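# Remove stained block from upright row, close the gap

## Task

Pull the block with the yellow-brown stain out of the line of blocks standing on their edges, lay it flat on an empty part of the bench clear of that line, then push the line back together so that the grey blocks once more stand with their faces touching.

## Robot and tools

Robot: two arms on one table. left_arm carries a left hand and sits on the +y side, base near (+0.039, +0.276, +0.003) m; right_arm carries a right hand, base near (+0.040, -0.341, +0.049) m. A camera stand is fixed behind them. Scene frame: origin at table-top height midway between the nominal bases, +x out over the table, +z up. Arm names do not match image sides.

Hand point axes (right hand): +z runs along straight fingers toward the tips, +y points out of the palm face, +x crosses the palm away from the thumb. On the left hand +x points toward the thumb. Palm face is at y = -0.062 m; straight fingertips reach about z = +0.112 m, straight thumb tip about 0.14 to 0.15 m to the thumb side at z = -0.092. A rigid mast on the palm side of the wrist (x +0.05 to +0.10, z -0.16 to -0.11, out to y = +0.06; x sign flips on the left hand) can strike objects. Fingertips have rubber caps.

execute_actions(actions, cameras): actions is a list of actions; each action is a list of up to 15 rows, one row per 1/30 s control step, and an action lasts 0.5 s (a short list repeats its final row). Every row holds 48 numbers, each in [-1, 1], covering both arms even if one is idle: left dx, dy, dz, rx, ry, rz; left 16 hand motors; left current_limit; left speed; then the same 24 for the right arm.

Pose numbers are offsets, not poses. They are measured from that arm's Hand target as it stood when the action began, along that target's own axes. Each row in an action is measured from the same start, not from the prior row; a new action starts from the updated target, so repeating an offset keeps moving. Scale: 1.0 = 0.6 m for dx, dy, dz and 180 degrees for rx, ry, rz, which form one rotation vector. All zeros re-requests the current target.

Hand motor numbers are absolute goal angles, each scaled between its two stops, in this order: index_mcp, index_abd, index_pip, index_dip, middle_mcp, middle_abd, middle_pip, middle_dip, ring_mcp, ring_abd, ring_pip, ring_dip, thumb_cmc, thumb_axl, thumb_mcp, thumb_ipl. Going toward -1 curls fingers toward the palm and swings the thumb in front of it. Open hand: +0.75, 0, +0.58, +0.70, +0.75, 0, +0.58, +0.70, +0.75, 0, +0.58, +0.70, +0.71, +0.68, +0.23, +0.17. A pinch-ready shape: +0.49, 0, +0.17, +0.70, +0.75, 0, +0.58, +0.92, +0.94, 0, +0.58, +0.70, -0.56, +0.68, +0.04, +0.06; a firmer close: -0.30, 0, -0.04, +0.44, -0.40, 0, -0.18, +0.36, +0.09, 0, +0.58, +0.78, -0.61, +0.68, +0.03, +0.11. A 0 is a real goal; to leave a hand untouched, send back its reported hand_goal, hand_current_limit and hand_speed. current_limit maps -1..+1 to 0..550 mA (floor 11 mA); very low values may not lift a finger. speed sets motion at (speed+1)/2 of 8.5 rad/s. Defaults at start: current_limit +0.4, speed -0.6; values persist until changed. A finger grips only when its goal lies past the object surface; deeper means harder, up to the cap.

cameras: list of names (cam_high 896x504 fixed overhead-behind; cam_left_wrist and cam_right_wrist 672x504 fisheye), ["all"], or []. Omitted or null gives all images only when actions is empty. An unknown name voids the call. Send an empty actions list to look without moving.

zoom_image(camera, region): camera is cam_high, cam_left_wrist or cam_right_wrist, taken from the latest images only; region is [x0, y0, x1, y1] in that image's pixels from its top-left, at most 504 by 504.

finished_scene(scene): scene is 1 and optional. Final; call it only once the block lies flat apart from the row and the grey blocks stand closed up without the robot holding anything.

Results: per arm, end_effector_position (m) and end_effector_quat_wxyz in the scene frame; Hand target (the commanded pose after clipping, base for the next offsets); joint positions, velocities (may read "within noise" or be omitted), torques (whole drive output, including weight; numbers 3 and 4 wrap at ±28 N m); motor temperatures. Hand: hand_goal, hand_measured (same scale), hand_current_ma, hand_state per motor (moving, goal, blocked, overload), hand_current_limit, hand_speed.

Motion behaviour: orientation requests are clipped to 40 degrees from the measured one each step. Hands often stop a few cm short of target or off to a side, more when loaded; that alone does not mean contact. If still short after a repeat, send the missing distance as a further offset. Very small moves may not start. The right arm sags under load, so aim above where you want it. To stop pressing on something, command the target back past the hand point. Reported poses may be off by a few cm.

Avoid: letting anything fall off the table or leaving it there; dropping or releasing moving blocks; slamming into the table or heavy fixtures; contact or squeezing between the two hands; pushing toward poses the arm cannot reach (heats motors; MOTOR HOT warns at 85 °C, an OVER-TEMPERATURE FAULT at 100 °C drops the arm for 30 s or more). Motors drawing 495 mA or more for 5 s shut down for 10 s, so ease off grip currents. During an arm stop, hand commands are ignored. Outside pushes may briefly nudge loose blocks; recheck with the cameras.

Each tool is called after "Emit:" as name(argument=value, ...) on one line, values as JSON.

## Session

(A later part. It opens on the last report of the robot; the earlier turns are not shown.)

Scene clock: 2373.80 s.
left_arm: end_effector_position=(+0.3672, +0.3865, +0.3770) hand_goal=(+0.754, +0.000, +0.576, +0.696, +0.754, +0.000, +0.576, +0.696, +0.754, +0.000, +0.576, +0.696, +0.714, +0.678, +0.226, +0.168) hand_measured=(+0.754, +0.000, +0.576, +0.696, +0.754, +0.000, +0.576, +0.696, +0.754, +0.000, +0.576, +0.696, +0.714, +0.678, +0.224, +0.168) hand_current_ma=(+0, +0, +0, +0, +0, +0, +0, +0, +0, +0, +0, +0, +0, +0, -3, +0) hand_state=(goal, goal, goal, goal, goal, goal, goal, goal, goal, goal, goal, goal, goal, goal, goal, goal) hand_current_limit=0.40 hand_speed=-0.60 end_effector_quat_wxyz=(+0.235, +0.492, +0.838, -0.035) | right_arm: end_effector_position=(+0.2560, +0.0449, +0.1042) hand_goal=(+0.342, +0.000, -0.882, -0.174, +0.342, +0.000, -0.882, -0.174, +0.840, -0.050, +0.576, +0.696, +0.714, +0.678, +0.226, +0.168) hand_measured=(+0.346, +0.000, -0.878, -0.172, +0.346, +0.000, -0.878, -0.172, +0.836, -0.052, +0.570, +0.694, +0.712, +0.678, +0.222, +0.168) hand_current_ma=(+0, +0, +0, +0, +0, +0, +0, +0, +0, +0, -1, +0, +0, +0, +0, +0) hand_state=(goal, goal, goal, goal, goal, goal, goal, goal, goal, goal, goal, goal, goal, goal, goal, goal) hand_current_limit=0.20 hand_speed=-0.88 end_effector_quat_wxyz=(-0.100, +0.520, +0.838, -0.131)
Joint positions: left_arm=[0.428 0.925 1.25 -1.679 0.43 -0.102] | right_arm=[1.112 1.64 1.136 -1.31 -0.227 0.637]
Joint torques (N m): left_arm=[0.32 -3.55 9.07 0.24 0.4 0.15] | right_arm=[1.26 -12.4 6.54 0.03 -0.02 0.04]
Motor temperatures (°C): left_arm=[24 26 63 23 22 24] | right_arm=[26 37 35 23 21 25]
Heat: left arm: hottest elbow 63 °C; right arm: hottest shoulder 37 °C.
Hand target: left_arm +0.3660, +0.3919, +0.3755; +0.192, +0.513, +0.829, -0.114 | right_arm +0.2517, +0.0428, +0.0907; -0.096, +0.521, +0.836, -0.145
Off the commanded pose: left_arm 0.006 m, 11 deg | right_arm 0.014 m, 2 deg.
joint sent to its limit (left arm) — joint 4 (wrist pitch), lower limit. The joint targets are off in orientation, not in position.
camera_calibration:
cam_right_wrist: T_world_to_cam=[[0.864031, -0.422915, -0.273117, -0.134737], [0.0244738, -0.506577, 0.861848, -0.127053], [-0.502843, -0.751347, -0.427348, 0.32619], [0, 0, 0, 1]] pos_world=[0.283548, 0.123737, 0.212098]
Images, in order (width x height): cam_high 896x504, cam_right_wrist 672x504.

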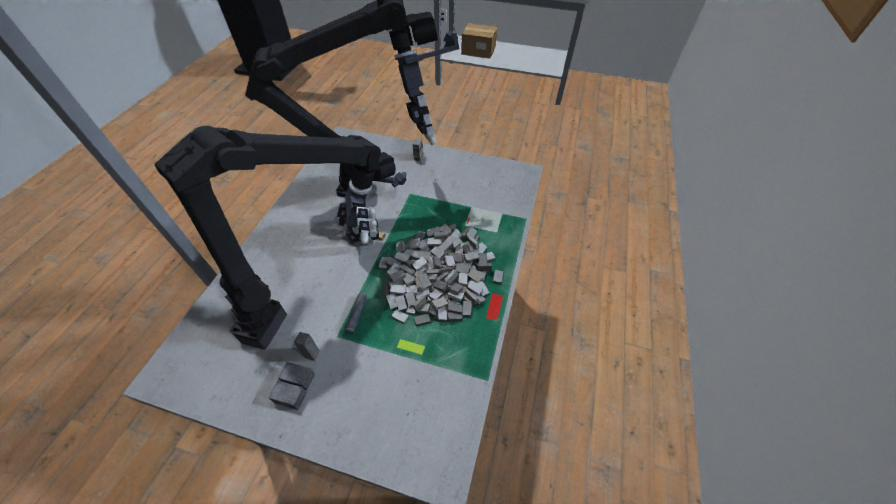

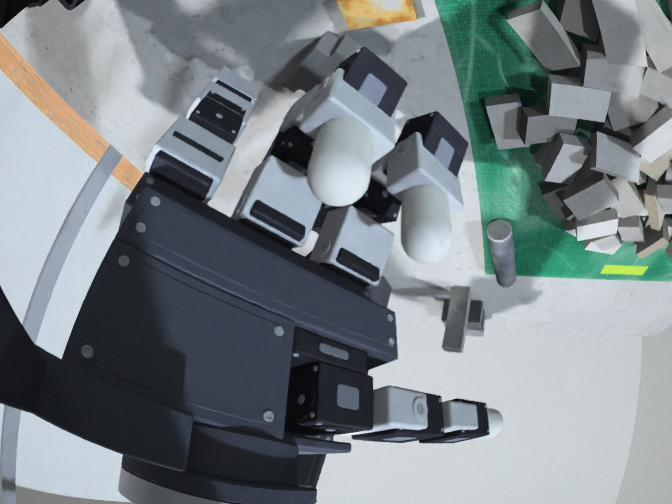

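Emit:
execute_actions(actions=[[[0,0,0,0,0,0,0.754,0,0.576,0.696,0.754,0,0.576,0.696,0.754,0,0.576,0.696,0.714,0.678,0.226,0.168,0.4,-0.6,0,0,0,0,0,0,0.342,0,-0.883,-0.174,0.342,0,-0.883,-0.174,0.84,0.05,0.5766,0.696,0.714,0.678,0.226,0.168,0.2,-0.9],[0,0,0,0,0,0,0.754,0,0.576,0.696,0.754,0,0.576,0.696,0.754,0,0.576,0.696,0.714,0.678,0.226,0.168,0.4,-0.6,0,0,0,0,0,0,0.342,0,-0.883,-0.174,0.342,0,-0.883,-0.174,0.84,0.15,0.5766,0.696,0.714,0.678,0.226,0.168,0.2,-0.9],[0,0,0,0,0,0,0.754,0,0.576,0.696,0.754,0,0.576,0.696,0.754,0,0.576,0.696,0.714,0.678,0.226,0.168,0.4,-0.6,0,0,0,0,0,0,0.342,0,-0.883,-0.174,0.342,0,-0.883,-0.174,0.84,0.27,0.5766,0.696,0.714,0.678,0.226,0.168,0.2,-0.9]]], cameras=["cam_right_wrist"])

Emit:
zoom_image(camera="cam_right_wrist", region=[220, 5, 370, 115])

Scene clock: 2381.70 s.
left_arm: end_effector_position=(+0.3672, +0.3865, +0.3770) hand_goal=(+0.754, +0.000, +0.576, +0.696, +0.754, +0.000, +0.576, +0.696, +0.754, +0.000, +0.576, +0.696, +0.714, +0.678, +0.226, +0.168) hand_measured=(+0.754, +0.000, +0.576, +0.696, +0.754, +0.000, +0.576, +0.696, +0.754, +0.000, +0.576, +0.696, +0.714, +0.678, +0.224, +0.168) hand_current_ma=(+0, +0, +0, +0, +0, +0, +0, +0, +0, +0, +0, +0, +0, +0, -3, +0) hand_state=(goal, goal, goal, goal, goal, goal, goal, goal, goal, goal, goal, goal, goal, goal, goal, goal) hand_current_limit=0.40 hand_speed=-0.60 end_effector_quat_wxyz=(+0.235, +0.492, +0.838, -0.035) | right_arm: end_effector_position=(+0.2560, +0.0449, +0.1042) hand_goal=(+0.342, +0.000, -0.882, -0.174, +0.342, +0.000, -0.882, -0.174, +0.840, +0.270, +0.576, +0.696, +0.714, +0.678, +0.226, +0.168) hand_measured=(+0.346, +0.000, -0.878, -0.172, +0.346, +0.000, -0.878, -0.172, +0.836, +0.264, +0.570, +0.694, +0.712, +0.678, +0.222, +0.168) hand_current_ma=(+0, +0, +0, +0, +0, +0, +0, +0, +0, +0, -1, +0, +0, +0, +0, +0) hand_state=(goal, goal, goal, goal, goal, goal, goal, goal, goal, goal, goal, goal, goal, goal, goal, goal) hand_current_limit=0.20 hand_speed=-0.90 end_effector_quat_wxyz=(-0.100, +0.520, +0.838, -0.131)
Joint positions: left_arm=[0.428 0.925 1.25 -1.679 0.43 -0.102] | right_arm=[1.112 1.64 1.136 -1.31 -0.227 0.637]
Joint torques (N m): left_arm=[0.5 -3.14 9.01 0.24 0.37 0.14] | right_arm=[1.14 -12.51 6.57 0.02 -0.01 0.06]
Motor temperatures (°C): left_arm=[24 26 63 23 22 24] | right_arm=[26 37 35 23 21 25]
Heat: left arm: hottest elbow 63 °C; right arm: hottest shoulder 37 °C.
Hand target: left_arm +0.3660, +0.3919, +0.3755; +0.192, +0.513, +0.829, -0.114 | right_arm +0.2517, +0.0428, +0.0907; -0.096, +0.521, +0.836, -0.145
Off the commanded pose: left_arm 0.006 m, 11 deg | right_arm 0.014 m, 2 deg.
joint sent to its limit (left arm) — joint 4 (wrist pitch), lower limit. The joint targets are off in orientation, not in position.
camera_calibration:
cam_right_wrist: T_world_to_cam=[[0.864031, -0.422915, -0.273117, -0.134737], [0.0244738, -0.506577, 0.861848, -0.127053], [-0.502843, -0.751347, -0.427348, 0.32619], [0, 0, 0, 1]] pos_world=[0.283548, 0.123737, 0.212098]
Images, in order (width x height): cam_right_wrist 672x504.

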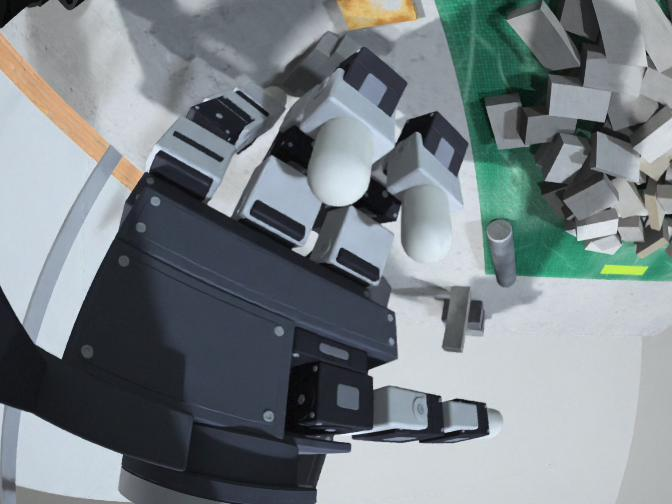

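Scaled by 3.360 from the camera's 672x504 image, which has a finer 960x720 frame.

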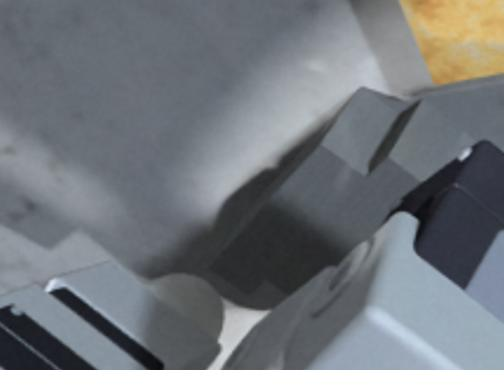

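Emit:
execute_actions(actions=[[[0,0,0,0,0,0,0.754,0,0.576,0.696,0.754,0,0.576,0.696,0.754,0,0.576,0.696,0.714,0.678,0.226,0.168,0.4,-0.6,0,0,0,0,0,0,0.342,0,-0.883,-0.174,0.342,0,-0.883,-0.174,0.81,0.268,0.5766,0.696,0.714,0.678,0.226,0.168,0.2,-0.95],[0,0,0,0,0,0,0.754,0,0.576,0.696,0.754,0,0.576,0.696,0.754,0,0.576,0.696,0.714,0.678,0.226,0.168,0.4,-0.6,0,0,0,0,0,0,0.342,0,-0.883,-0.174,0.342,0,-0.883,-0.174,0.785,0.266,0.5766,0.696,0.714,0.678,0.226,0.168,0.2,-0.95],[0,0,0,0,0,0,0.754,0,0.576,0.696,0.754,0,0.576,0.696,0.754,0,0.576,0.696,0.714,0.678,0.226,0.168,0.4,-0.6,0,0,0,0,0,0,0.342,0,-0.883,-0.174,0.342,0,-0.883,-0.174,0.765,0.264,0.5766,0.696,0.714,0.678,0.226,0.168,0.2,-0.95]]], cameras=["cam_right_wrist"])

Emit:
zoom_image(camera="cam_right_wrist", region=[250, 15, 370, 115])

Scene clock: 2393.40 s.
left_arm: end_effector_position=(+0.3672, +0.3865, +0.3770) hand_goal=(+0.754, +0.000, +0.576, +0.696, +0.754, +0.000, +0.576, +0.696, +0.754, +0.000, +0.576, +0.696, +0.714, +0.678, +0.226, +0.168) hand_measured=(+0.754, +0.000, +0.576, +0.696, +0.754, +0.000, +0.576, +0.696, +0.754, +0.000, +0.576, +0.696, +0.714, +0.678, +0.224, +0.168) hand_current_ma=(+0, +0, +0, +0, +0, +0, +0, +0, +0, +0, +0, +0, +0, +0, -3, +0) hand_state=(goal, goal, goal, goal, goal, goal, goal, goal, goal, goal, goal, goal, goal, goal, goal, goal) hand_current_limit=0.40 hand_speed=-0.60 end_effector_quat_wxyz=(+0.235, +0.492, +0.838, -0.035) | right_arm: end_effector_position=(+0.2560, +0.0449, +0.1042) hand_goal=(+0.342, +0.000, -0.882, -0.174, +0.342, +0.000, -0.882, -0.174, +0.766, +0.264, +0.576, +0.696, +0.714, +0.678, +0.226, +0.168) hand_measured=(+0.346, +0.000, -0.878, -0.172, +0.346, +0.000, -0.878, -0.172, +0.774, +0.264, +0.576, +0.694, +0.712, +0.678, +0.222, +0.168) hand_current_ma=(+0, +0, +0, +0, +0, +0, +0, +0, +1, +0, +0, +0, +0, +0, +0, +0) hand_state=(goal, goal, goal, goal, goal, goal, goal, goal, goal, goal, goal, goal, goal, goal, goal, goal) hand_current_limit=0.20 hand_speed=-0.95 end_effector_quat_wxyz=(-0.100, +0.520, +0.838, -0.131)
Joint positions: left_arm=[0.428 0.925 1.25 -1.679 0.43 -0.102] | right_arm=[1.112 1.64 1.136 -1.31 -0.227 0.637]
Joint torques (N m): left_arm=[0.79 -3.19 9.11 0.21 0.39 0.15] | right_arm=[1.14 -12.45 6.58 -0.01 -0.02 0.05]
Motor temperatures (°C): left_arm=[24 26 63 23 22 24] | right_arm=[26 37 35 23 21 25]
Heat: left arm: hottest elbow 63 °C; right arm: hottest shoulder 37 °C.
Hand target: left_arm +0.3660, +0.3919, +0.3755; +0.192, +0.513, +0.829, -0.114 | right_arm +0.2517, +0.0428, +0.0907; -0.096, +0.521, +0.836, -0.145
Off the commanded pose: left_arm 0.006 m, 11 deg | right_arm 0.014 m, 2 deg.
joint sent to its limit (left arm) — joint 4 (wrist pitch), lower limit. The joint targets are off in orientation, not in position.
camera_calibration:
cam_right_wrist: T_world_to_cam=[[0.864031, -0.422915, -0.273117, -0.134737], [0.0244738, -0.506577, 0.861848, -0.127053], [-0.502843, -0.751347, -0.427348, 0.32619], [0, 0, 0, 1]] pos_world=[0.283548, 0.123737, 0.212098]
Images, in order (width x height): cam_right_wrist 672x504.

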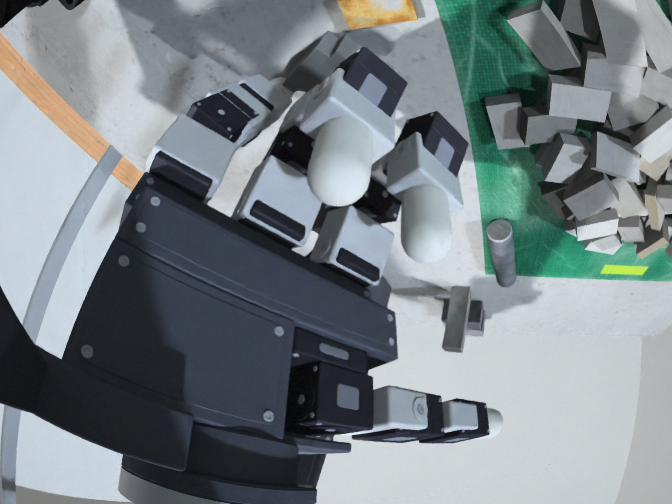

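Scaled by 4.200 from the camera's 672x504 image, which has a finer 960x720 frame.

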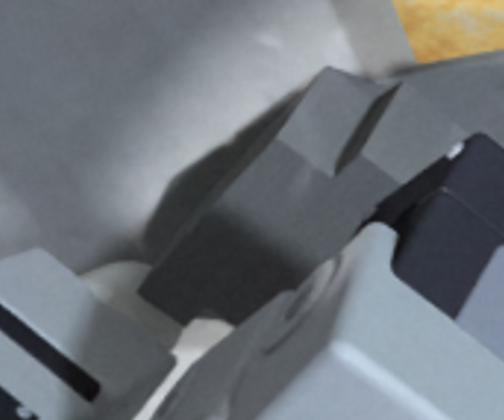

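Emit:
execute_actions(actions=[[[0,0,0,0,0,0,0.754,0,0.576,0.696,0.754,0,0.576,0.696,0.754,0,0.576,0.696,0.714,0.678,0.226,0.168,0.4,-0.6,0,0,0,0,0,0,0.342,0,-0.883,-0.174,0.342,0,-0.883,-0.174,0.755,0.263,0.5766,0.696,0.714,0.678,0.226,0.168,0.2,-0.96],[0,0,0,0,0,0,0.754,0,0.576,0.696,0.754,0,0.576,0.696,0.754,0,0.576,0.696,0.714,0.678,0.226,0.168,0.4,-0.6,0,0,0,0,0,0,0.342,0,-0.883,-0.174,0.342,0,-0.883,-0.174,0.74,0.262,0.5766,0.696,0.714,0.678,0.226,0.168,0.2,-0.96]]], cameras=["cam_right_wrist"])

Emit:
zoom_image(camera="cam_right_wrist", region=[250, 15, 370, 115])

Scene clock: 2400.53 s.
left_arm: end_effector_position=(+0.3672, +0.3865, +0.3770) hand_goal=(+0.754, +0.000, +0.576, +0.696, +0.754, +0.000, +0.576, +0.696, +0.754, +0.000, +0.576, +0.696, +0.714, +0.678, +0.226, +0.168) hand_measured=(+0.754, +0.000, +0.576, +0.696, +0.754, +0.000, +0.576, +0.696, +0.754, +0.000, +0.576, +0.696, +0.714, +0.678, +0.224, +0.168) hand_current_ma=(+0, +0, +0, +0, +0, +0, +0, +0, +0, +0, +0, +0, +0, +0, -3, +0) hand_state=(goal, goal, goal, goal, goal, goal, goal, goal, goal, goal, goal, goal, goal, goal, goal, goal) hand_current_limit=0.40 hand_speed=-0.60 end_effector_quat_wxyz=(+0.235, +0.492, +0.838, -0.035) | right_arm: end_effector_position=(+0.2560, +0.0449, +0.1042) hand_goal=(+0.342, +0.000, -0.882, -0.174, +0.342, +0.000, -0.882, -0.174, +0.740, +0.262, +0.576, +0.696, +0.714, +0.678, +0.226, +0.168) hand_measured=(+0.346, +0.000, -0.878, -0.172, +0.346, +0.000, -0.878, -0.172, +0.766, +0.264, +0.582, +0.696, +0.712, +0.678, +0.222, +0.168) hand_current_ma=(+0, +0, +0, +0, +0, +0, +0, +0, +11, +0, +0, +0, +0, +0, +0, +0) hand_state=(goal, goal, goal, goal, goal, goal, goal, goal, blocked, goal, goal, goal, goal, goal, goal, goal) hand_current_limit=0.20 hand_speed=-0.96 end_effector_quat_wxyz=(-0.100, +0.520, +0.838, -0.131)
Joint positions: left_arm=[0.428 0.925 1.25 -1.679 0.43 -0.102] | right_arm=[1.112 1.64 1.136 -1.31 -0.227 0.637]
Joint torques (N m): left_arm=[0.38 -3.66 9.02 0.29 0.38 0.14] | right_arm=[1.44 -12.34 6.58 0.01 -0.02 0.05]
Motor temperatures (°C): left_arm=[24 26 63 23 22 24] | right_arm=[26 37 35 23 21 25]
Heat: left arm: hottest elbow 63 °C; right arm: hottest shoulder 37 °C.
Hand target: left_arm +0.3660, +0.3919, +0.3755; +0.192, +0.513, +0.829, -0.114 | right_arm +0.2517, +0.0428, +0.0907; -0.096, +0.521, +0.836, -0.145
Off the commanded pose: left_arm 0.006 m, 11 deg | right_arm 0.014 m, 2 deg.
joint sent to its limit (left arm) — joint 4 (wrist pitch), lower limit. The joint targets are off in orientation, not in position.
camera_calibration:
cam_right_wrist: T_world_to_cam=[[0.864031, -0.422915, -0.273117, -0.134737], [0.0244738, -0.506577, 0.861848, -0.127053], [-0.502843, -0.751347, -0.427348, 0.32619], [0, 0, 0, 1]] pos_world=[0.283548, 0.123737, 0.212098]
Images, in order (width x height): cam_right_wrist 672x504.

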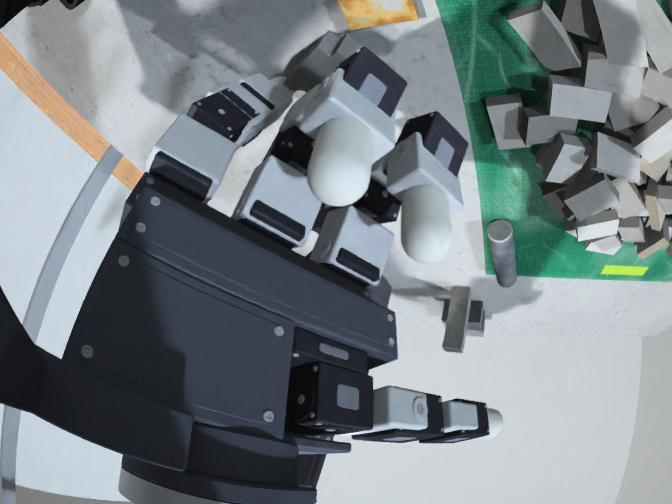

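Scaled by 4.200 from the camera's 672x504 image, which has a finer 960x720 frame.

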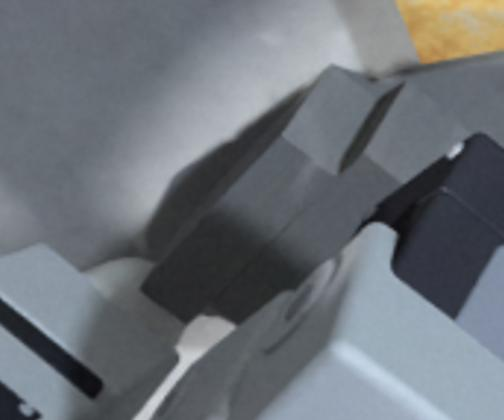

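Emit:
execute_actions(actions=[[[0,0,0,0,0,0,0.754,0,0.576,0.696,0.754,0,0.576,0.696,0.754,0,0.576,0.696,0.714,0.678,0.226,0.168,0.4,-0.6,0,0,0,0,0,0,0.342,0,-0.883,-0.174,0.342,0,-0.883,-0.174,0.73,0.262,0.5766,0.696,0.714,0.678,0.226,0.168,0.2,-0.97],[0,0,0,0,0,0,0.754,0,0.576,0.696,0.754,0,0.576,0.696,0.754,0,0.576,0.696,0.714,0.678,0.226,0.168,0.4,-0.6,0,0,0,0,0,0,0.342,0,-0.883,-0.174,0.342,0,-0.883,-0.174,0.72,0.262,0.5766,0.696,0.714,0.678,0.226,0.168,0.2,-0.97]]], cameras=["cam_right_wrist"])

Emit:
zoom_image(camera="cam_right_wrist", region=[250, 15, 370, 115])

Scene clock: 2407.73 s.
left_arm: end_effector_position=(+0.3672, +0.3865, +0.3770) hand_goal=(+0.754, +0.000, +0.576, +0.696, +0.754, +0.000, +0.576, +0.696, +0.754, +0.000, +0.576, +0.696, +0.714, +0.678, +0.226, +0.168) hand_measured=(+0.754, +0.000, +0.576, +0.696, +0.754, +0.000, +0.576, +0.696, +0.754, +0.000, +0.576, +0.696, +0.714, +0.678, +0.224, +0.168) hand_current_ma=(+0, +0, +0, +0, +0, +0, +0, +0, +0, +0, +0, +0, +0, +0, -3, +0) hand_state=(goal, goal, goal, goal, goal, goal, goal, goal, goal, goal, goal, goal, goal, goal, goal, goal) hand_current_limit=0.40 hand_speed=-0.60 end_effector_quat_wxyz=(+0.235, +0.492, +0.838, -0.035) | right_arm: end_effector_position=(+0.2559, +0.0449, +0.1041) hand_goal=(+0.342, +0.000, -0.882, -0.174, +0.342, +0.000, -0.882, -0.174, +0.720, +0.262, +0.576, +0.696, +0.714, +0.678, +0.226, +0.168) hand_measured=(+0.346, +0.000, -0.878, -0.172, +0.346, +0.000, -0.878, -0.172, +0.758, +0.264, +0.584, +0.698, +0.712, +0.678, +0.222, +0.168) hand_current_ma=(+0, +0, +0, +0, +0, +0, +0, +0, +26, +0, +1, +0, +0, +0, +0, +0) hand_state=(goal, goal, goal, goal, goal, goal, goal, goal, blocked, goal, goal, goal, goal, goal, goal, goal) hand_current_limit=0.20 hand_speed=-0.97 end_effector_quat_wxyz=(-0.100, +0.520, +0.838, -0.131)
Joint positions: left_arm=[0.428 0.925 1.25 -1.679 0.43 -0.102] | right_arm=[1.112 1.64 1.136 -1.31 -0.227 0.637]
Joint torques (N m): left_arm=[1.08 -3.55 9.01 0.27 0.39 0.12] | right_arm=[1.14 -12.4 6.57 0.05 0 0.05]
Motor temperatures (°C): left_arm=[24 26 62 23 22 24] | right_arm=[26 37 35 23 21 25]
Heat: left arm: hottest elbow 62 °C; right arm: hottest shoulder 37 °C.
Hand target: left_arm +0.3660, +0.3919, +0.3755; +0.192, +0.513, +0.829, -0.114 | right_arm +0.2517, +0.0428, +0.0907; -0.096, +0.521, +0.836, -0.145
Off the commanded pose: left_arm 0.006 m, 11 deg | right_arm 0.014 m, 2 deg.
joint sent to its limit (left arm) — joint 4 (wrist pitch), lower limit. The joint targets are off in orientation, not in position.
camera_calibration:
cam_right_wrist: T_world_to_cam=[[0.863917, -0.42293, -0.273455, -0.134631], [0.0246929, -0.506741, 0.861745, -0.127073], [-0.503028, -0.751228, -0.427339, 0.326226], [0, 0, 0, 1]] pos_world=[0.283548, 0.123737, 0.212098]
Images, in order (width x height): cam_right_wrist 672x504.

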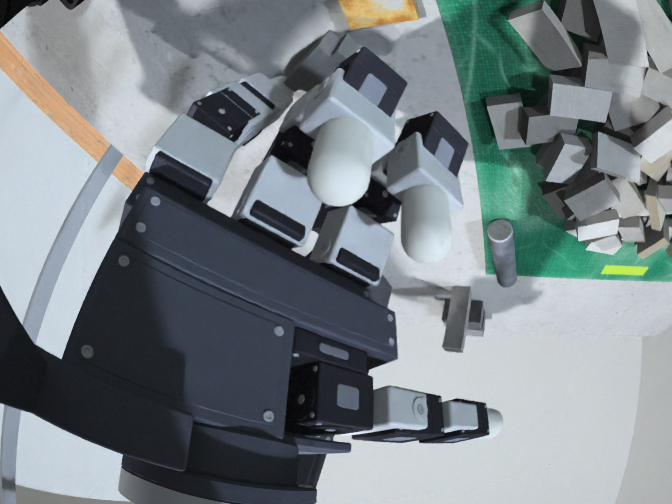

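Scaled by 4.200 from the camera's 672x504 image, which has a finer 960x720 frame.

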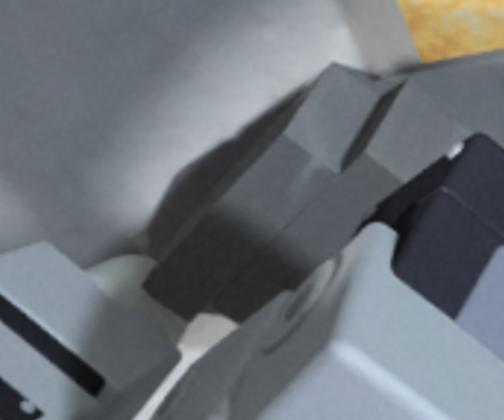

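Emit:
execute_actions(actions=[[[0,0,0,0,0,0,0.754,0,0.576,0.696,0.754,0,0.576,0.696,0.754,0,0.576,0.696,0.714,0.678,0.226,0.168,0.4,-0.6,0,0,0,0,0,0,0.342,0,-0.883,-0.174,0.342,0,-0.883,-0.174,0.71,0.262,0.5766,0.696,0.714,0.678,0.226,0.168,0.2,-0.97],[0,0,0,0,0,0,0.754,0,0.576,0.696,0.754,0,0.576,0.696,0.754,0,0.576,0.696,0.714,0.678,0.226,0.168,0.4,-0.6,0,0,0,0,0,0,0.342,0,-0.883,-0.174,0.342,0,-0.883,-0.174,0.695,0.262,0.5766,0.696,0.714,0.678,0.226,0.168,0.2,-0.97]]], cameras=["cam_right_wrist"])

Emit:
zoom_image(camera="cam_right_wrist", region=[250, 15, 370, 115])

Scene clock: 2414.23 s.
left_arm: end_effector_position=(+0.3672, +0.3865, +0.3770) hand_goal=(+0.754, +0.000, +0.576, +0.696, +0.754, +0.000, +0.576, +0.696, +0.754, +0.000, +0.576, +0.696, +0.714, +0.678, +0.226, +0.168) hand_measured=(+0.754, +0.000, +0.576, +0.696, +0.754, +0.000, +0.576, +0.696, +0.754, +0.000, +0.576, +0.696, +0.714, +0.678, +0.224, +0.168) hand_current_ma=(+0, +0, +0, +0, +0, +0, +0, +0, +0, +0, +0, +0, +0, +0, -3, +0) hand_state=(goal, goal, goal, goal, goal, goal, goal, goal, goal, goal, goal, goal, goal, goal, goal, goal) hand_current_limit=0.40 hand_speed=-0.60 end_effector_quat_wxyz=(+0.235, +0.492, +0.838, -0.035) | right_arm: end_effector_position=(+0.2554, +0.0452, +0.1041) hand_goal=(+0.342, +0.000, -0.882, -0.174, +0.342, +0.000, -0.882, -0.174, +0.696, +0.262, +0.576, +0.696, +0.714, +0.678, +0.226, +0.168) hand_measured=(+0.346, +0.000, -0.878, -0.172, +0.346, +0.000, -0.878, -0.172, +0.744, +0.262, +0.586, +0.698, +0.712, +0.678, +0.222, +0.168) hand_current_ma=(+0, +0, +0, +0, +0, +0, +0, +0, +39, +0, +2, +0, +0, +0, +0, +0) hand_state=(goal, goal, goal, goal, goal, goal, goal, goal, blocked, goal, goal, goal, goal, goal, goal, goal) hand_current_limit=0.20 hand_speed=-0.97 end_effector_quat_wxyz=(-0.101, +0.520, +0.838, -0.131)
Joint positions: left_arm=[0.428 0.925 1.25 -1.679 0.43 -0.102] | right_arm=[1.112 1.64 1.136 -1.31 -0.229 0.637]
Joint torques (N m): left_arm=[0.73 -3.55 8.98 0.4 0.38 0.16] | right_arm=[1.32 -12.28 6.57 0.02 0.11 0.05]
Motor temperatures (°C): left_arm=[24 26 62 23 22 24] | right_arm=[26 37 35 23 21 25]
Heat: left arm: hottest elbow 62 °C; right arm: hottest shoulder 37 °C.
Hand target: left_arm +0.3660, +0.3919, +0.3755; +0.192, +0.513, +0.829, -0.114 | right_arm +0.2517, +0.0428, +0.0907; -0.096, +0.521, +0.836, -0.145
Off the commanded pose: left_arm 0.006 m, 11 deg | right_arm 0.014 m, 2 deg.
joint sent to its limit (left arm) — joint 4 (wrist pitch), lower limit. The joint targets are off in orientation, not in position.
camera_calibration:
cam_right_wrist: T_world_to_cam=[[0.863292, -0.422798, -0.275625, -0.133665], [0.0263628, -0.50759, 0.861195, -0.127216], [-0.504016, -0.750729, -0.427052, 0.326382], [0, 0, 0, 1]] pos_world=[0.283247, 0.123938, 0.212098]
Images, in order (width x height): cam_right_wrist 672x504.

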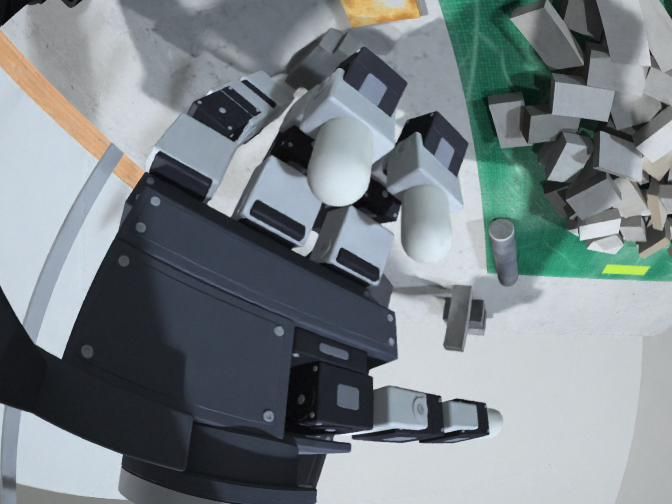

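Scaled by 4.200 from the camera's 672x504 image, which has a finer 960x720 frame.

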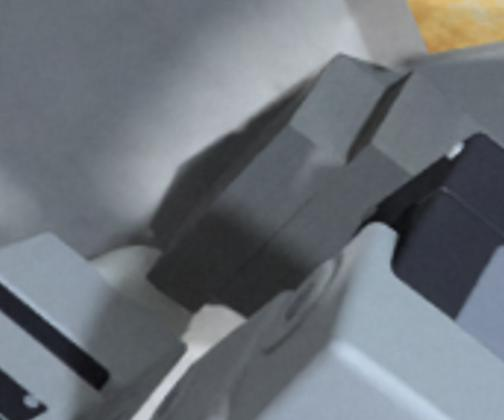

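Emit:
execute_actions(actions=[[[0,0,0,0,0,0,0.754,0,0.576,0.696,0.754,0,0.576,0.696,0.754,0,0.576,0.696,0.714,0.678,0.226,0.168,0.4,-0.6,0,0,0,0,0,0,0.342,0,-0.883,-0.174,0.342,0,-0.883,-0.174,0.76,0.262,0.5766,0.696,0.714,0.678,0.226,0.168,0.2,-0.93],[0,0,0,0,0,0,0.754,0,0.576,0.696,0.754,0,0.576,0.696,0.754,0,0.576,0.696,0.714,0.678,0.226,0.168,0.4,-0.6,0,0,0,0,0,0,0.342,0,-0.883,-0.174,0.342,0,-0.883,-0.174,0.80,0.262,0.5766,0.696,0.714,0.678,0.226,0.168,0.2,-0.93]],[[0,0,0,0,0,0,0.754,0,0.576,0.696,0.754,0,0.576,0.696,0.754,0,0.576,0.696,0.714,0.678,0.226,0.168,0.4,-0.6,0,0,0,0,0,0,0.342,0,-0.883,-0.174,0.342,0,-0.883,-0.174,0.80,0.30,0.5766,0.696,0.714,0.678,0.226,0.168,0.2,-0.93],[0,0,0,0,0,0,0.754,0,0.576,0.696,0.754,0,0.576,0.696,0.754,0,0.576,0.696,0.714,0.678,0.226,0.168,0.4,-0.6,0,0,0,0,0,0,0.342,0,-0.883,-0.174,0.342,0,-0.883,-0.174,0.80,0.34,0.5766,0.696,0.714,0.678,0.226,0.168,0.2,-0.93]]], cameras=["cam_right_wrist"])

Emit:
zoom_image(camera="cam_right_wrist", region=[250, 15, 370, 115])

Scene clock: 2431.63 s.
left_arm: end_effector_position=(+0.3672, +0.3865, +0.3770) hand_goal=(+0.754, +0.000, +0.576, +0.696, +0.754, +0.000, +0.576, +0.696, +0.754, +0.000, +0.576, +0.696, +0.714, +0.678, +0.226, +0.168) hand_measured=(+0.754, +0.000, +0.576, +0.696, +0.754, +0.000, +0.576, +0.696, +0.754, +0.000, +0.576, +0.696, +0.714, +0.678, +0.224, +0.168) hand_current_ma=(+0, +0, +0, +0, +0, +0, +0, +0, +0, +0, +0, +0, +0, +0, -3, +0) hand_state=(goal, goal, goal, goal, goal, goal, goal, goal, goal, goal, goal, goal, goal, goal, goal, goal) hand_current_limit=0.40 hand_speed=-0.60 end_effector_quat_wxyz=(+0.235, +0.492, +0.838, -0.035) | right_arm: end_effector_position=(+0.2558, +0.0450, +0.1041) hand_goal=(+0.342, +0.000, -0.882, -0.174, +0.342, +0.000, -0.882, -0.174, +0.800, +0.340, +0.576, +0.696, +0.714, +0.678, +0.226, +0.168) hand_measured=(+0.346, +0.000, -0.878, -0.172, +0.346, +0.000, -0.878, -0.172, +0.788, +0.334, +0.578, +0.698, +0.712, +0.678, +0.222, +0.168) hand_current_ma=(+0, +0, +0, +0, +0, +0, +0, +0, -3, +0, +0, +0, +0, +0, +0, +0) hand_state=(goal, goal, goal, goal, goal, goal, goal, goal, goal, goal, goal, goal, goal, goal, goal, goal) hand_current_limit=0.20 hand_speed=-0.93 end_effector_quat_wxyz=(-0.100, +0.520, +0.838, -0.131)
Joint positions: left_arm=[0.428 0.925 1.25 -1.679 0.43 -0.102] | right_arm=[1.112 1.64 1.136 -1.31 -0.227 0.637]
Joint torques (N m): left_arm=[0.5 -3.55 9.05 0.36 0.39 0.18] | right_arm=[1.2 -12.45 6.56 0.01 0 0.05]
Motor temperatures (°C): left_arm=[24 26 62 23 22 24] | right_arm=[26 37 35 23 21 25]
Heat: left arm: hottest elbow 62 °C; right arm: hottest shoulder 37 °C.
Hand target: left_arm +0.3660, +0.3919, +0.3755; +0.192, +0.513, +0.829, -0.114 | right_arm +0.2517, +0.0429, +0.0907; -0.096, +0.521, +0.836, -0.145
Off the commanded pose: left_arm 0.006 m, 11 deg | right_arm 0.014 m, 2 deg.
joint sent to its limit (left arm) — joint 4 (wrist pitch), lower limit. The joint targets are off in orientation, not in position.
camera_calibration:
cam_right_wrist: T_world_to_cam=[[0.864043, -0.422649, -0.273492, -0.134478], [0.0248937, -0.506734, 0.861743, -0.127075], [-0.502802, -0.751391, -0.427318, 0.326152], [0, 0, 0, 1]] pos_world=[0.283348, 0.123837, 0.212098]
Images, in order (width x height): cam_right_wrist 672x504.

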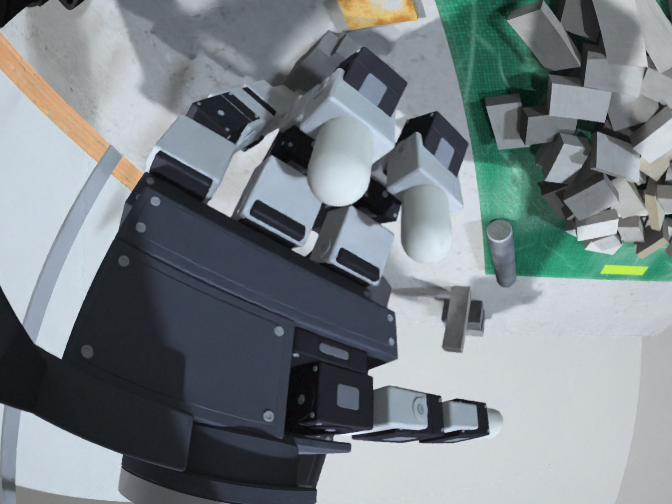

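Scaled by 4.200 from the camera's 672x504 image, which has a finer 960x720 frame.

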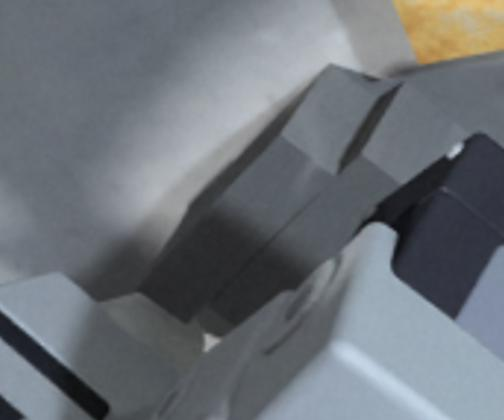

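Emit:
execute_actions(actions=[[[0,0,0,0,0,0,0.754,0,0.576,0.696,0.754,0,0.576,0.696,0.754,0,0.576,0.696,0.714,0.678,0.226,0.168,0.4,-0.6,0,0,0,0,0,0,0.342,0,-0.883,-0.174,0.342,0,-0.883,-0.174,0.775,0.34,0.5766,0.696,0.714,0.678,0.226,0.168,0.2,-0.96],[0,0,0,0,0,0,0.754,0,0.576,0.696,0.754,0,0.576,0.696,0.754,0,0.576,0.696,0.714,0.678,0.226,0.168,0.4,-0.6,0,0,0,0,0,0,0.342,0,-0.883,-0.174,0.342,0,-0.883,-0.174,0.755,0.34,0.5766,0.696,0.714,0.678,0.226,0.168,0.2,-0.96]],[[0,0,0,0,0,0,0.754,0,0.576,0.696,0.754,0,0.576,0.696,0.754,0,0.576,0.696,0.714,0.678,0.226,0.168,0.4,-0.6,0,0,0,0,0,0,0.342,0,-0.883,-0.174,0.342,0,-0.883,-0.174,0.735,0.34,0.5766,0.696,0.714,0.678,0.226,0.168,0.2,-0.96]]], cameras=["cam_right_wrist"])

Emit:
zoom_image(camera="cam_right_wrist", region=[250, 15, 370, 115])

Scene clock: 2444.90 s.
left_arm: end_effector_position=(+0.3672, +0.3865, +0.3770) hand_goal=(+0.754, +0.000, +0.576, +0.696, +0.754, +0.000, +0.576, +0.696, +0.754, +0.000, +0.576, +0.696, +0.714, +0.678, +0.226, +0.168) hand_measured=(+0.754, +0.000, +0.576, +0.696, +0.754, +0.000, +0.576, +0.696, +0.754, +0.000, +0.576, +0.696, +0.714, +0.678, +0.224, +0.168) hand_current_ma=(+0, +0, +0, +0, +0, +0, +0, +0, +0, +0, +0, +0, +0, +0, -3, +0) hand_state=(goal, goal, goal, goal, goal, goal, goal, goal, goal, goal, goal, goal, goal, goal, goal, goal) hand_current_limit=0.40 hand_speed=-0.60 end_effector_quat_wxyz=(+0.235, +0.492, +0.838, -0.035) | right_arm: end_effector_position=(+0.2558, +0.0450, +0.1041) hand_goal=(+0.342, +0.000, -0.882, -0.174, +0.342, +0.000, -0.882, -0.174, +0.736, +0.340, +0.576, +0.696, +0.714, +0.678, +0.226, +0.168) hand_measured=(+0.346, +0.000, -0.878, -0.172, +0.346, +0.000, -0.878, -0.172, +0.760, +0.336, +0.580, +0.698, +0.712, +0.678, +0.222, +0.168) hand_current_ma=(+0, +0, +0, +0, +0, +0, +0, +0, +10, +0, +0, +0, +0, +0, +0, +0) hand_state=(goal, goal, goal, goal, goal, goal, goal, goal, blocked, goal, goal, goal, goal, goal, goal, goal) hand_current_limit=0.20 hand_speed=-0.96 end_effector_quat_wxyz=(-0.100, +0.520, +0.838, -0.131)
Joint positions: left_arm=[0.428 0.925 1.25 -1.679 0.43 -0.102] | right_arm=[1.112 1.64 1.136 -1.31 -0.227 0.637]
Joint torques (N m): left_arm=[0.73 -3.78 8.96 0.27 0.37 0.14] | right_arm=[1.08 -12.57 6.58 -0.02 -0.01 0.05]
Motor temperatures (°C): left_arm=[24 26 62 23 22 24] | right_arm=[26 37 35 23 21 25]
Heat: left arm: hottest elbow 62 °C; right arm: hottest shoulder 37 °C.
Hand target: left_arm +0.3660, +0.3919, +0.3755; +0.192, +0.513, +0.829, -0.114 | right_arm +0.2517, +0.0429, +0.0907; -0.096, +0.521, +0.836, -0.145
Off the commanded pose: left_arm 0.006 m, 11 deg | right_arm 0.014 m, 2 deg.
joint sent to its limit (left arm) — joint 4 (wrist pitch), lower limit. The joint targets are off in orientation, not in position.
camera_calibration:
cam_right_wrist: T_world_to_cam=[[0.864043, -0.422649, -0.273492, -0.134478], [0.0248937, -0.506734, 0.861743, -0.127075], [-0.502802, -0.751391, -0.427318, 0.326152], [0, 0, 0, 1]] pos_world=[0.283348, 0.123837, 0.212098]
Images, in order (width x height): cam_right_wrist 672x504.

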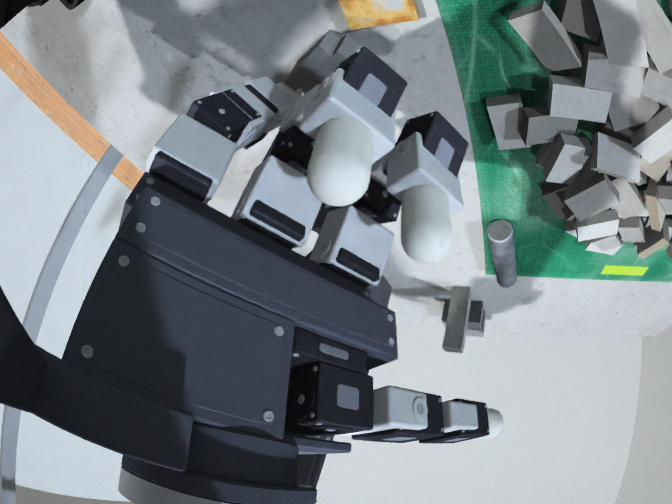

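Scaled by 4.200 from the camera's 672x504 image, which has a finer 960x720 frame.

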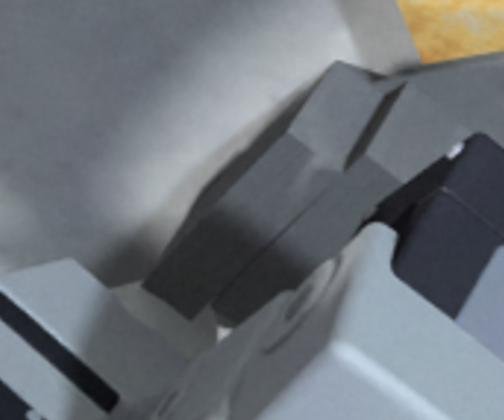

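Emit:
execute_actions(actions=[[[0,0,0,0,0,0,0.754,0,0.576,0.696,0.754,0,0.576,0.696,0.754,0,0.576,0.696,0.714,0.678,0.226,0.168,0.4,-0.6,0,0,0,0,0,0,0.342,0,-0.883,-0.174,0.342,0,-0.883,-0.174,0.725,0.34,0.5766,0.696,0.714,0.678,0.226,0.168,0.2,-0.97],[0,0,0,0,0,0,0.754,0,0.576,0.696,0.754,0,0.576,0.696,0.754,0,0.576,0.696,0.714,0.678,0.226,0.168,0.4,-0.6,0,0,0,0,0,0,0.342,0,-0.883,-0.174,0.342,0,-0.883,-0.174,0.715,0.34,0.5766,0.696,0.714,0.678,0.226,0.168,0.2,-0.97]]], cameras=["cam_right_wrist"])

Emit:
zoom_image(camera="cam_right_wrist", region=[270, 15, 370, 95])

Scene clock: 2449.27 s.
left_arm: end_effector_position=(+0.3672, +0.3865, +0.3770) hand_goal=(+0.754, +0.000, +0.576, +0.696, +0.754, +0.000, +0.576, +0.696, +0.754, +0.000, +0.576, +0.696, +0.714, +0.678, +0.226, +0.168) hand_measured=(+0.754, +0.000, +0.576, +0.696, +0.754, +0.000, +0.576, +0.696, +0.754, +0.000, +0.576, +0.696, +0.714, +0.678, +0.224, +0.168) hand_current_ma=(+0, +0, +0, +0, +0, +0, +0, +0, +0, +0, +0, +0, +0, +0, -3, +0) hand_state=(goal, goal, goal, goal, goal, goal, goal, goal, goal, goal, goal, goal, goal, goal, goal, goal) hand_current_limit=0.40 hand_speed=-0.60 end_effector_quat_wxyz=(+0.235, +0.492, +0.838, -0.035) | right_arm: end_effector_position=(+0.2558, +0.0450, +0.1041) hand_goal=(+0.342, +0.000, -0.882, -0.174, +0.342, +0.000, -0.882, -0.174, +0.716, +0.340, +0.576, +0.696, +0.714, +0.678, +0.226, +0.168) hand_measured=(+0.346, +0.000, -0.878, -0.172, +0.346, +0.000, -0.878, -0.172, +0.756, +0.336, +0.584, +0.698, +0.712, +0.678, +0.222, +0.168) hand_current_ma=(+0, +0, +0, +0, +0, +0, +0, +0, +27, +0, +1, +0, +0, +0, +0, +0) hand_state=(goal, goal, goal, goal, goal, goal, goal, goal, blocked, goal, goal, goal, goal, goal, goal, goal) hand_current_limit=0.20 hand_speed=-0.97 end_effector_quat_wxyz=(-0.100, +0.520, +0.838, -0.131)
Joint positions: left_arm=[0.428 0.925 1.25 -1.679 0.43 -0.102] | right_arm=[1.112 1.64 1.136 -1.31 -0.227 0.637]
Joint velocities: left_arm=[-0.005 -0.005 0.002 -0.017 -0.168 0.022] | right_arm=[within noise]
Joint torques (N m): left_arm=[0.21 -3.43 9.06 0.29 0.39 0.15] | right_arm=[1.2 -12.51 6.54 0.03 0 0.05]
Motor temperatures (°C): left_arm=[24 26 62 23 22 24] | right_arm=[26 37 35 23 21 25]
Heat: left arm: hottest elbow 62 °C; right arm: hottest shoulder 37 °C.
Hand target: left_arm +0.3660, +0.3919, +0.3755; +0.192, +0.513, +0.829, -0.114 | right_arm +0.2517, +0.0428, +0.0907; -0.096, +0.521, +0.836, -0.145
Off the commanded pose: left_arm 0.006 m, 11 deg | right_arm 0.014 m, 2 deg.
joint sent to its limit (left arm) — joint 4 (wrist pitch), lower limit. The joint targets are off in orientation, not in position.
camera_calibration:
cam_right_wrist: T_world_to_cam=[[0.864043, -0.422649, -0.273492, -0.134478], [0.0248937, -0.506734, 0.861743, -0.127075], [-0.502802, -0.751391, -0.427318, 0.326152], [0, 0, 0, 1]] pos_world=[0.283348, 0.123837, 0.212098]
Images, in order (width x height): cam_right_wrist 672x504.

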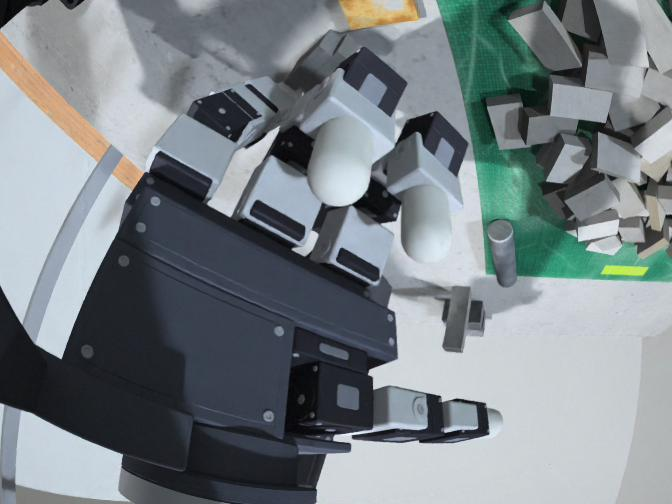

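Scaled by 5.040 from the camera's 672x504 image, which has a finer 960x720 frame.

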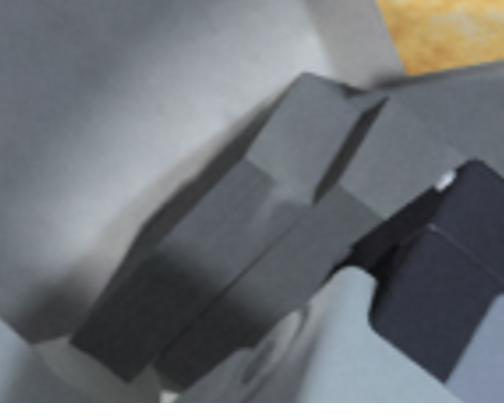

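Emit:
execute_actions(actions=[[[0,0,0,0,0,0,0.754,0,0.576,0.696,0.754,0,0.576,0.696,0.754,0,0.576,0.696,0.714,0.678,0.226,0.168,0.4,-0.6,0,0,0,0,0,0,0.342,0,-0.883,-0.174,0.342,0,-0.883,-0.174,0.705,0.34,0.5766,0.696,0.714,0.678,0.226,0.168,0.2,-0.97],[0,0,0,0,0,0,0.754,0,0.576,0.696,0.754,0,0.576,0.696,0.754,0,0.576,0.696,0.714,0.678,0.226,0.168,0.4,-0.6,0,0,0,0,0,0,0.342,0,-0.883,-0.174,0.342,0,-0.883,-0.174,0.69,0.34,0.5766,0.696,0.714,0.678,0.226,0.168,0.2,-0.97]],[[0,0,0,0,0,0,0.754,0,0.576,0.696,0.754,0,0.576,0.696,0.754,0,0.576,0.696,0.714,0.678,0.226,0.168,0.4,-0.6,0,0,0,0,0,0,0.342,0,-0.883,-0.174,0.342,0,-0.883,-0.174,0.68,0.34,0.5766,0.696,0.714,0.678,0.226,0.168,0.2,-0.97]]], cameras=["cam_right_wrist"])

Emit:
zoom_image(camera="cam_right_wrist", region=[270, 15, 370, 95])

Scene clock: 2458.23 s.
left_arm: end_effector_position=(+0.3672, +0.3865, +0.3770) hand_goal=(+0.754, +0.000, +0.576, +0.696, +0.754, +0.000, +0.576, +0.696, +0.754, +0.000, +0.576, +0.696, +0.714, +0.678, +0.226, +0.168) hand_measured=(+0.754, +0.000, +0.576, +0.696, +0.754, +0.000, +0.576, +0.696, +0.754, +0.000, +0.576, +0.696, +0.714, +0.678, +0.224, +0.168) hand_current_ma=(+0, +0, +0, +0, +0, +0, +0, +0, +0, +0, +0, +0, +0, +0, -3, +0) hand_state=(goal, goal, goal, goal, goal, goal, goal, goal, goal, goal, goal, goal, goal, goal, goal, goal) hand_current_limit=0.40 hand_speed=-0.60 end_effector_quat_wxyz=(+0.235, +0.492, +0.838, -0.035) | right_arm: end_effector_position=(+0.2552, +0.0453, +0.1041) hand_goal=(+0.342, +0.000, -0.882, -0.174, +0.342, +0.000, -0.882, -0.174, +0.680, +0.340, +0.576, +0.696, +0.714, +0.678, +0.226, +0.168) hand_measured=(+0.346, +0.000, -0.878, -0.172, +0.346, +0.000, -0.878, -0.172, +0.730, +0.338, +0.588, +0.700, +0.712, +0.678, +0.222, +0.168) hand_current_ma=(+0, +0, +0, +0, +0, +0, +0, +0, +44, +0, +2, +0, +0, +0, +0, +0) hand_state=(goal, goal, goal, goal, goal, goal, goal, goal, blocked, goal, goal, goal, goal, goal, goal, goal) hand_current_limit=0.20 hand_speed=-0.97 end_effector_quat_wxyz=(-0.102, +0.520, +0.838, -0.131)
Joint positions: left_arm=[0.428 0.925 1.25 -1.679 0.43 -0.102] | right_arm=[1.112 1.64 1.136 -1.31 -0.23 0.637]
Joint torques (N m): left_arm=[0.67 -3.84 9.06 0.28 0.36 0.17] | right_arm=[1.2 -12.57 6.56 0.01 0.11 0.05]
Motor temperatures (°C): left_arm=[24 26 62 23 22 24] | right_arm=[26 37 35 23 21 25]
Heat: left arm: hottest elbow 62 °C; right arm: hottest shoulder 37 °C.
Hand target: left_arm +0.3660, +0.3919, +0.3755; +0.192, +0.513, +0.829, -0.114 | right_arm +0.2516, +0.0429, +0.0907; -0.096, +0.521, +0.836, -0.145
Off the commanded pose: left_arm 0.006 m, 11 deg | right_arm 0.014 m, 2 deg.
joint sent to its limit (left arm) — joint 4 (wrist pitch), lower limit. The joint targets are off in orientation, not in position.
camera_calibration:
cam_right_wrist: T_world_to_cam=[[0.86329, -0.422574, -0.275974, -0.133403], [0.026789, -0.507664, 0.861139, -0.127259], [-0.503997, -0.750805, -0.426941, 0.326337], [0, 0, 0, 1]] pos_world=[0.283047, 0.124038, 0.212098]
Images, in order (width x height): cam_right_wrist 672x504.

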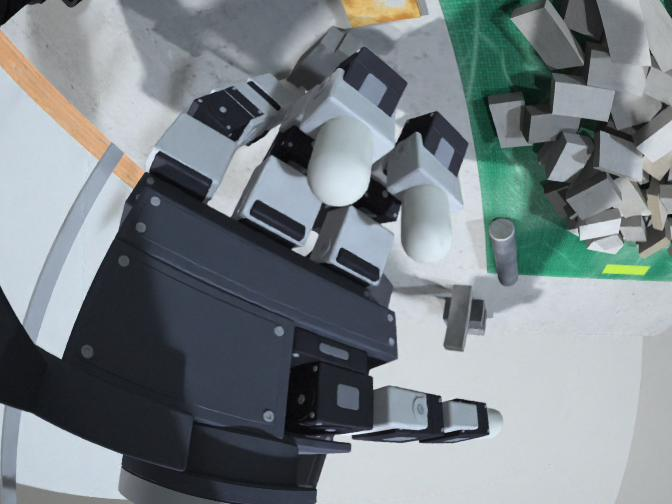

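Scaled by 5.040 from the camera's 672x504 image, which has a finer 960x720 frame.

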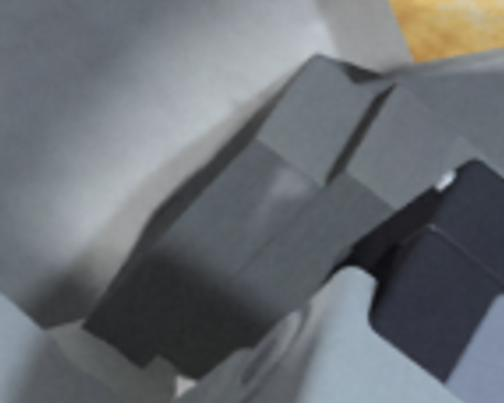

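Emit:
execute_actions(actions=[])

Emit:
zoom_image(camera="cam_right_wrist", region=[200, 180, 452, 369])

Emit:
zoom_image(camera="cam_high", region=[336, 205, 400, 253])

Scene clock: 2473.57 s.
left_arm: end_effector_position=(+0.3672, +0.3865, +0.3770) hand_goal=(+0.754, +0.000, +0.576, +0.696, +0.754, +0.000, +0.576, +0.696, +0.754, +0.000, +0.576, +0.696, +0.714, +0.678, +0.226, +0.168) hand_measured=(+0.754, +0.000, +0.576, +0.696, +0.754, +0.000, +0.576, +0.696, +0.754, +0.000, +0.576, +0.696, +0.714, +0.678, +0.224, +0.168) hand_current_ma=(+0, +0, +0, +0, +0, +0, +0, +0, +0, +0, +0, +0, +0, +0, -3, +0) hand_state=(goal, goal, goal, goal, goal, goal, goal, goal, goal, goal, goal, goal, goal, goal, goal, goal) hand_current_limit=0.40 hand_speed=-0.60 end_effector_quat_wxyz=(+0.235, +0.492, +0.838, -0.035) | right_arm: end_effector_position=(+0.2552, +0.0453, +0.1041) hand_goal=(+0.342, +0.000, -0.882, -0.174, +0.342, +0.000, -0.882, -0.174, +0.680, +0.340, +0.576, +0.696, +0.714, +0.678, +0.226, +0.168) hand_measured=(+0.346, +0.000, -0.878, -0.172, +0.346, +0.000, -0.878, -0.172, +0.730, +0.338, +0.588, +0.700, +0.712, +0.678, +0.222, +0.168) hand_current_ma=(+0, +0, +0, +0, +0, +0, +0, +0, +44, +0, +2, +0, +0, +0, +0, +0) hand_state=(goal, goal, goal, goal, goal, goal, goal, goal, blocked, goal, goal, goal, goal, goal, goal, goal) hand_current_limit=0.20 hand_speed=-0.97 end_effector_quat_wxyz=(-0.102, +0.520, +0.838, -0.131)
Joint positions: left_arm=[0.428 0.925 1.25 -1.679 0.43 -0.102] | right_arm=[1.112 1.64 1.136 -1.31 -0.23 0.637]
Joint velocities: within noise
Joint torques (N m): left_arm=[0.62 -3.78 9.09 0.25 0.4 0.17] | right_arm=[1.26 -12.45 6.52 0.01 0.11 0.05]
Motor temperatures (°C): left_arm=[24 26 62 23 22 24] | right_arm=[26 37 35 23 21 25]
Heat: left arm: hottest elbow 62 °C; right arm: hottest shoulder 37 °C.
Hand target: left_arm +0.3660, +0.3919, +0.3755; +0.192, +0.513, +0.829, -0.114 | right_arm +0.2516, +0.0429, +0.0907; -0.096, +0.521, +0.836, -0.145
Off the commanded pose: left_arm 0.006 m, 11 deg | right_arm 0.014 m, 2 deg.
camera_calibration:
cam_left_wrist: T_world_to_cam=[[-0.203358, -0.961245, 0.186157, 0.348306], [-0.902971, 0.257631, 0.343905, 0.056578], [-0.378536, -0.0981585, -0.920367, 0.650215], [0, 0, 0, 1]] pos_world=[0.368049, 0.384055, 0.514139]
cam_right_wrist: T_world_to_cam=[[0.86329, -0.422574, -0.275974, -0.133403], [0.026789, -0.507664, 0.861139, -0.127259], [-0.503997, -0.750805, -0.426941, 0.326337], [0, 0, 0, 1]] pos_world=[0.283047, 0.124038, 0.212098]

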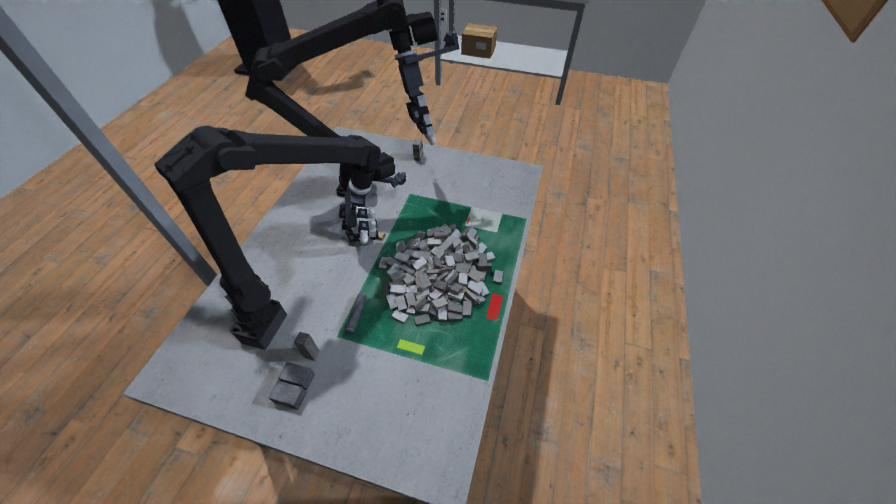

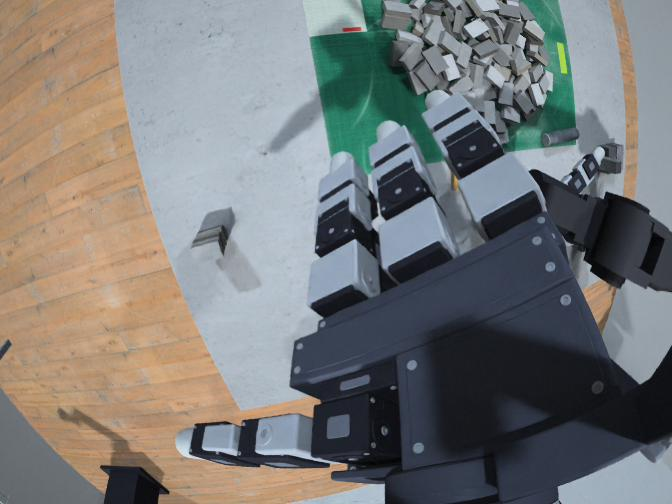

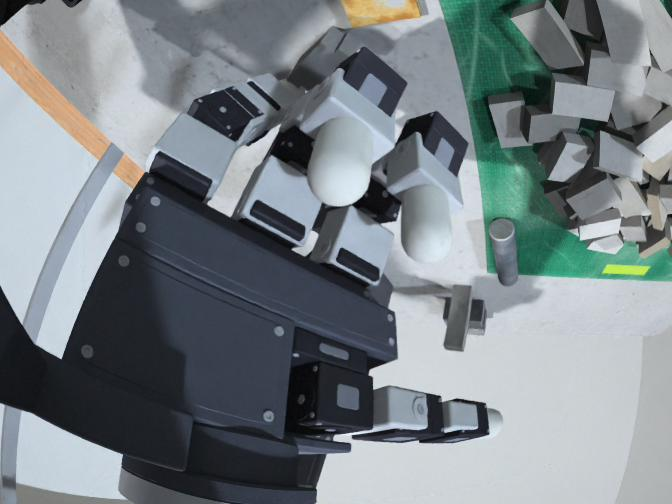

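Scaled by 2.000 from the camera's 672x504 image, which has a finer 960x720 frame.

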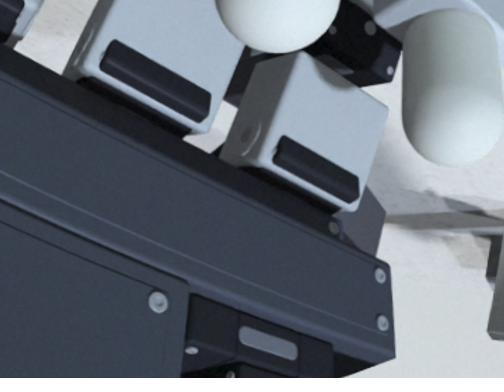

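Scaled by 7.875 from the camera's 896x504 image, which has a finer 1280x720 frame.

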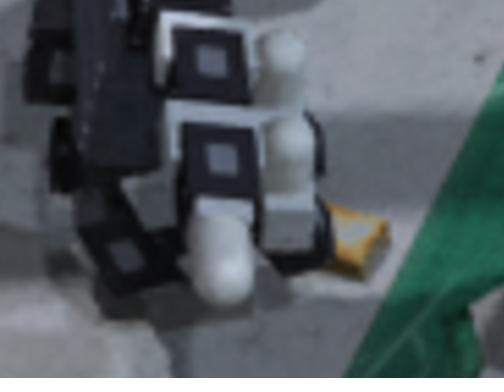

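Emit:
zoom_image(camera="cam_right_wrist", region=[220, 0, 400, 135])

Scaled by 2.800 from the camera's 672x504 image, which has a finer 960x720 frame.

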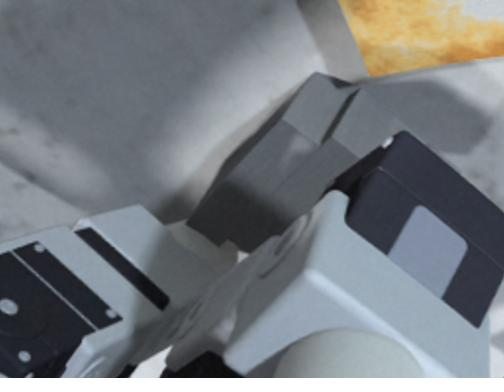

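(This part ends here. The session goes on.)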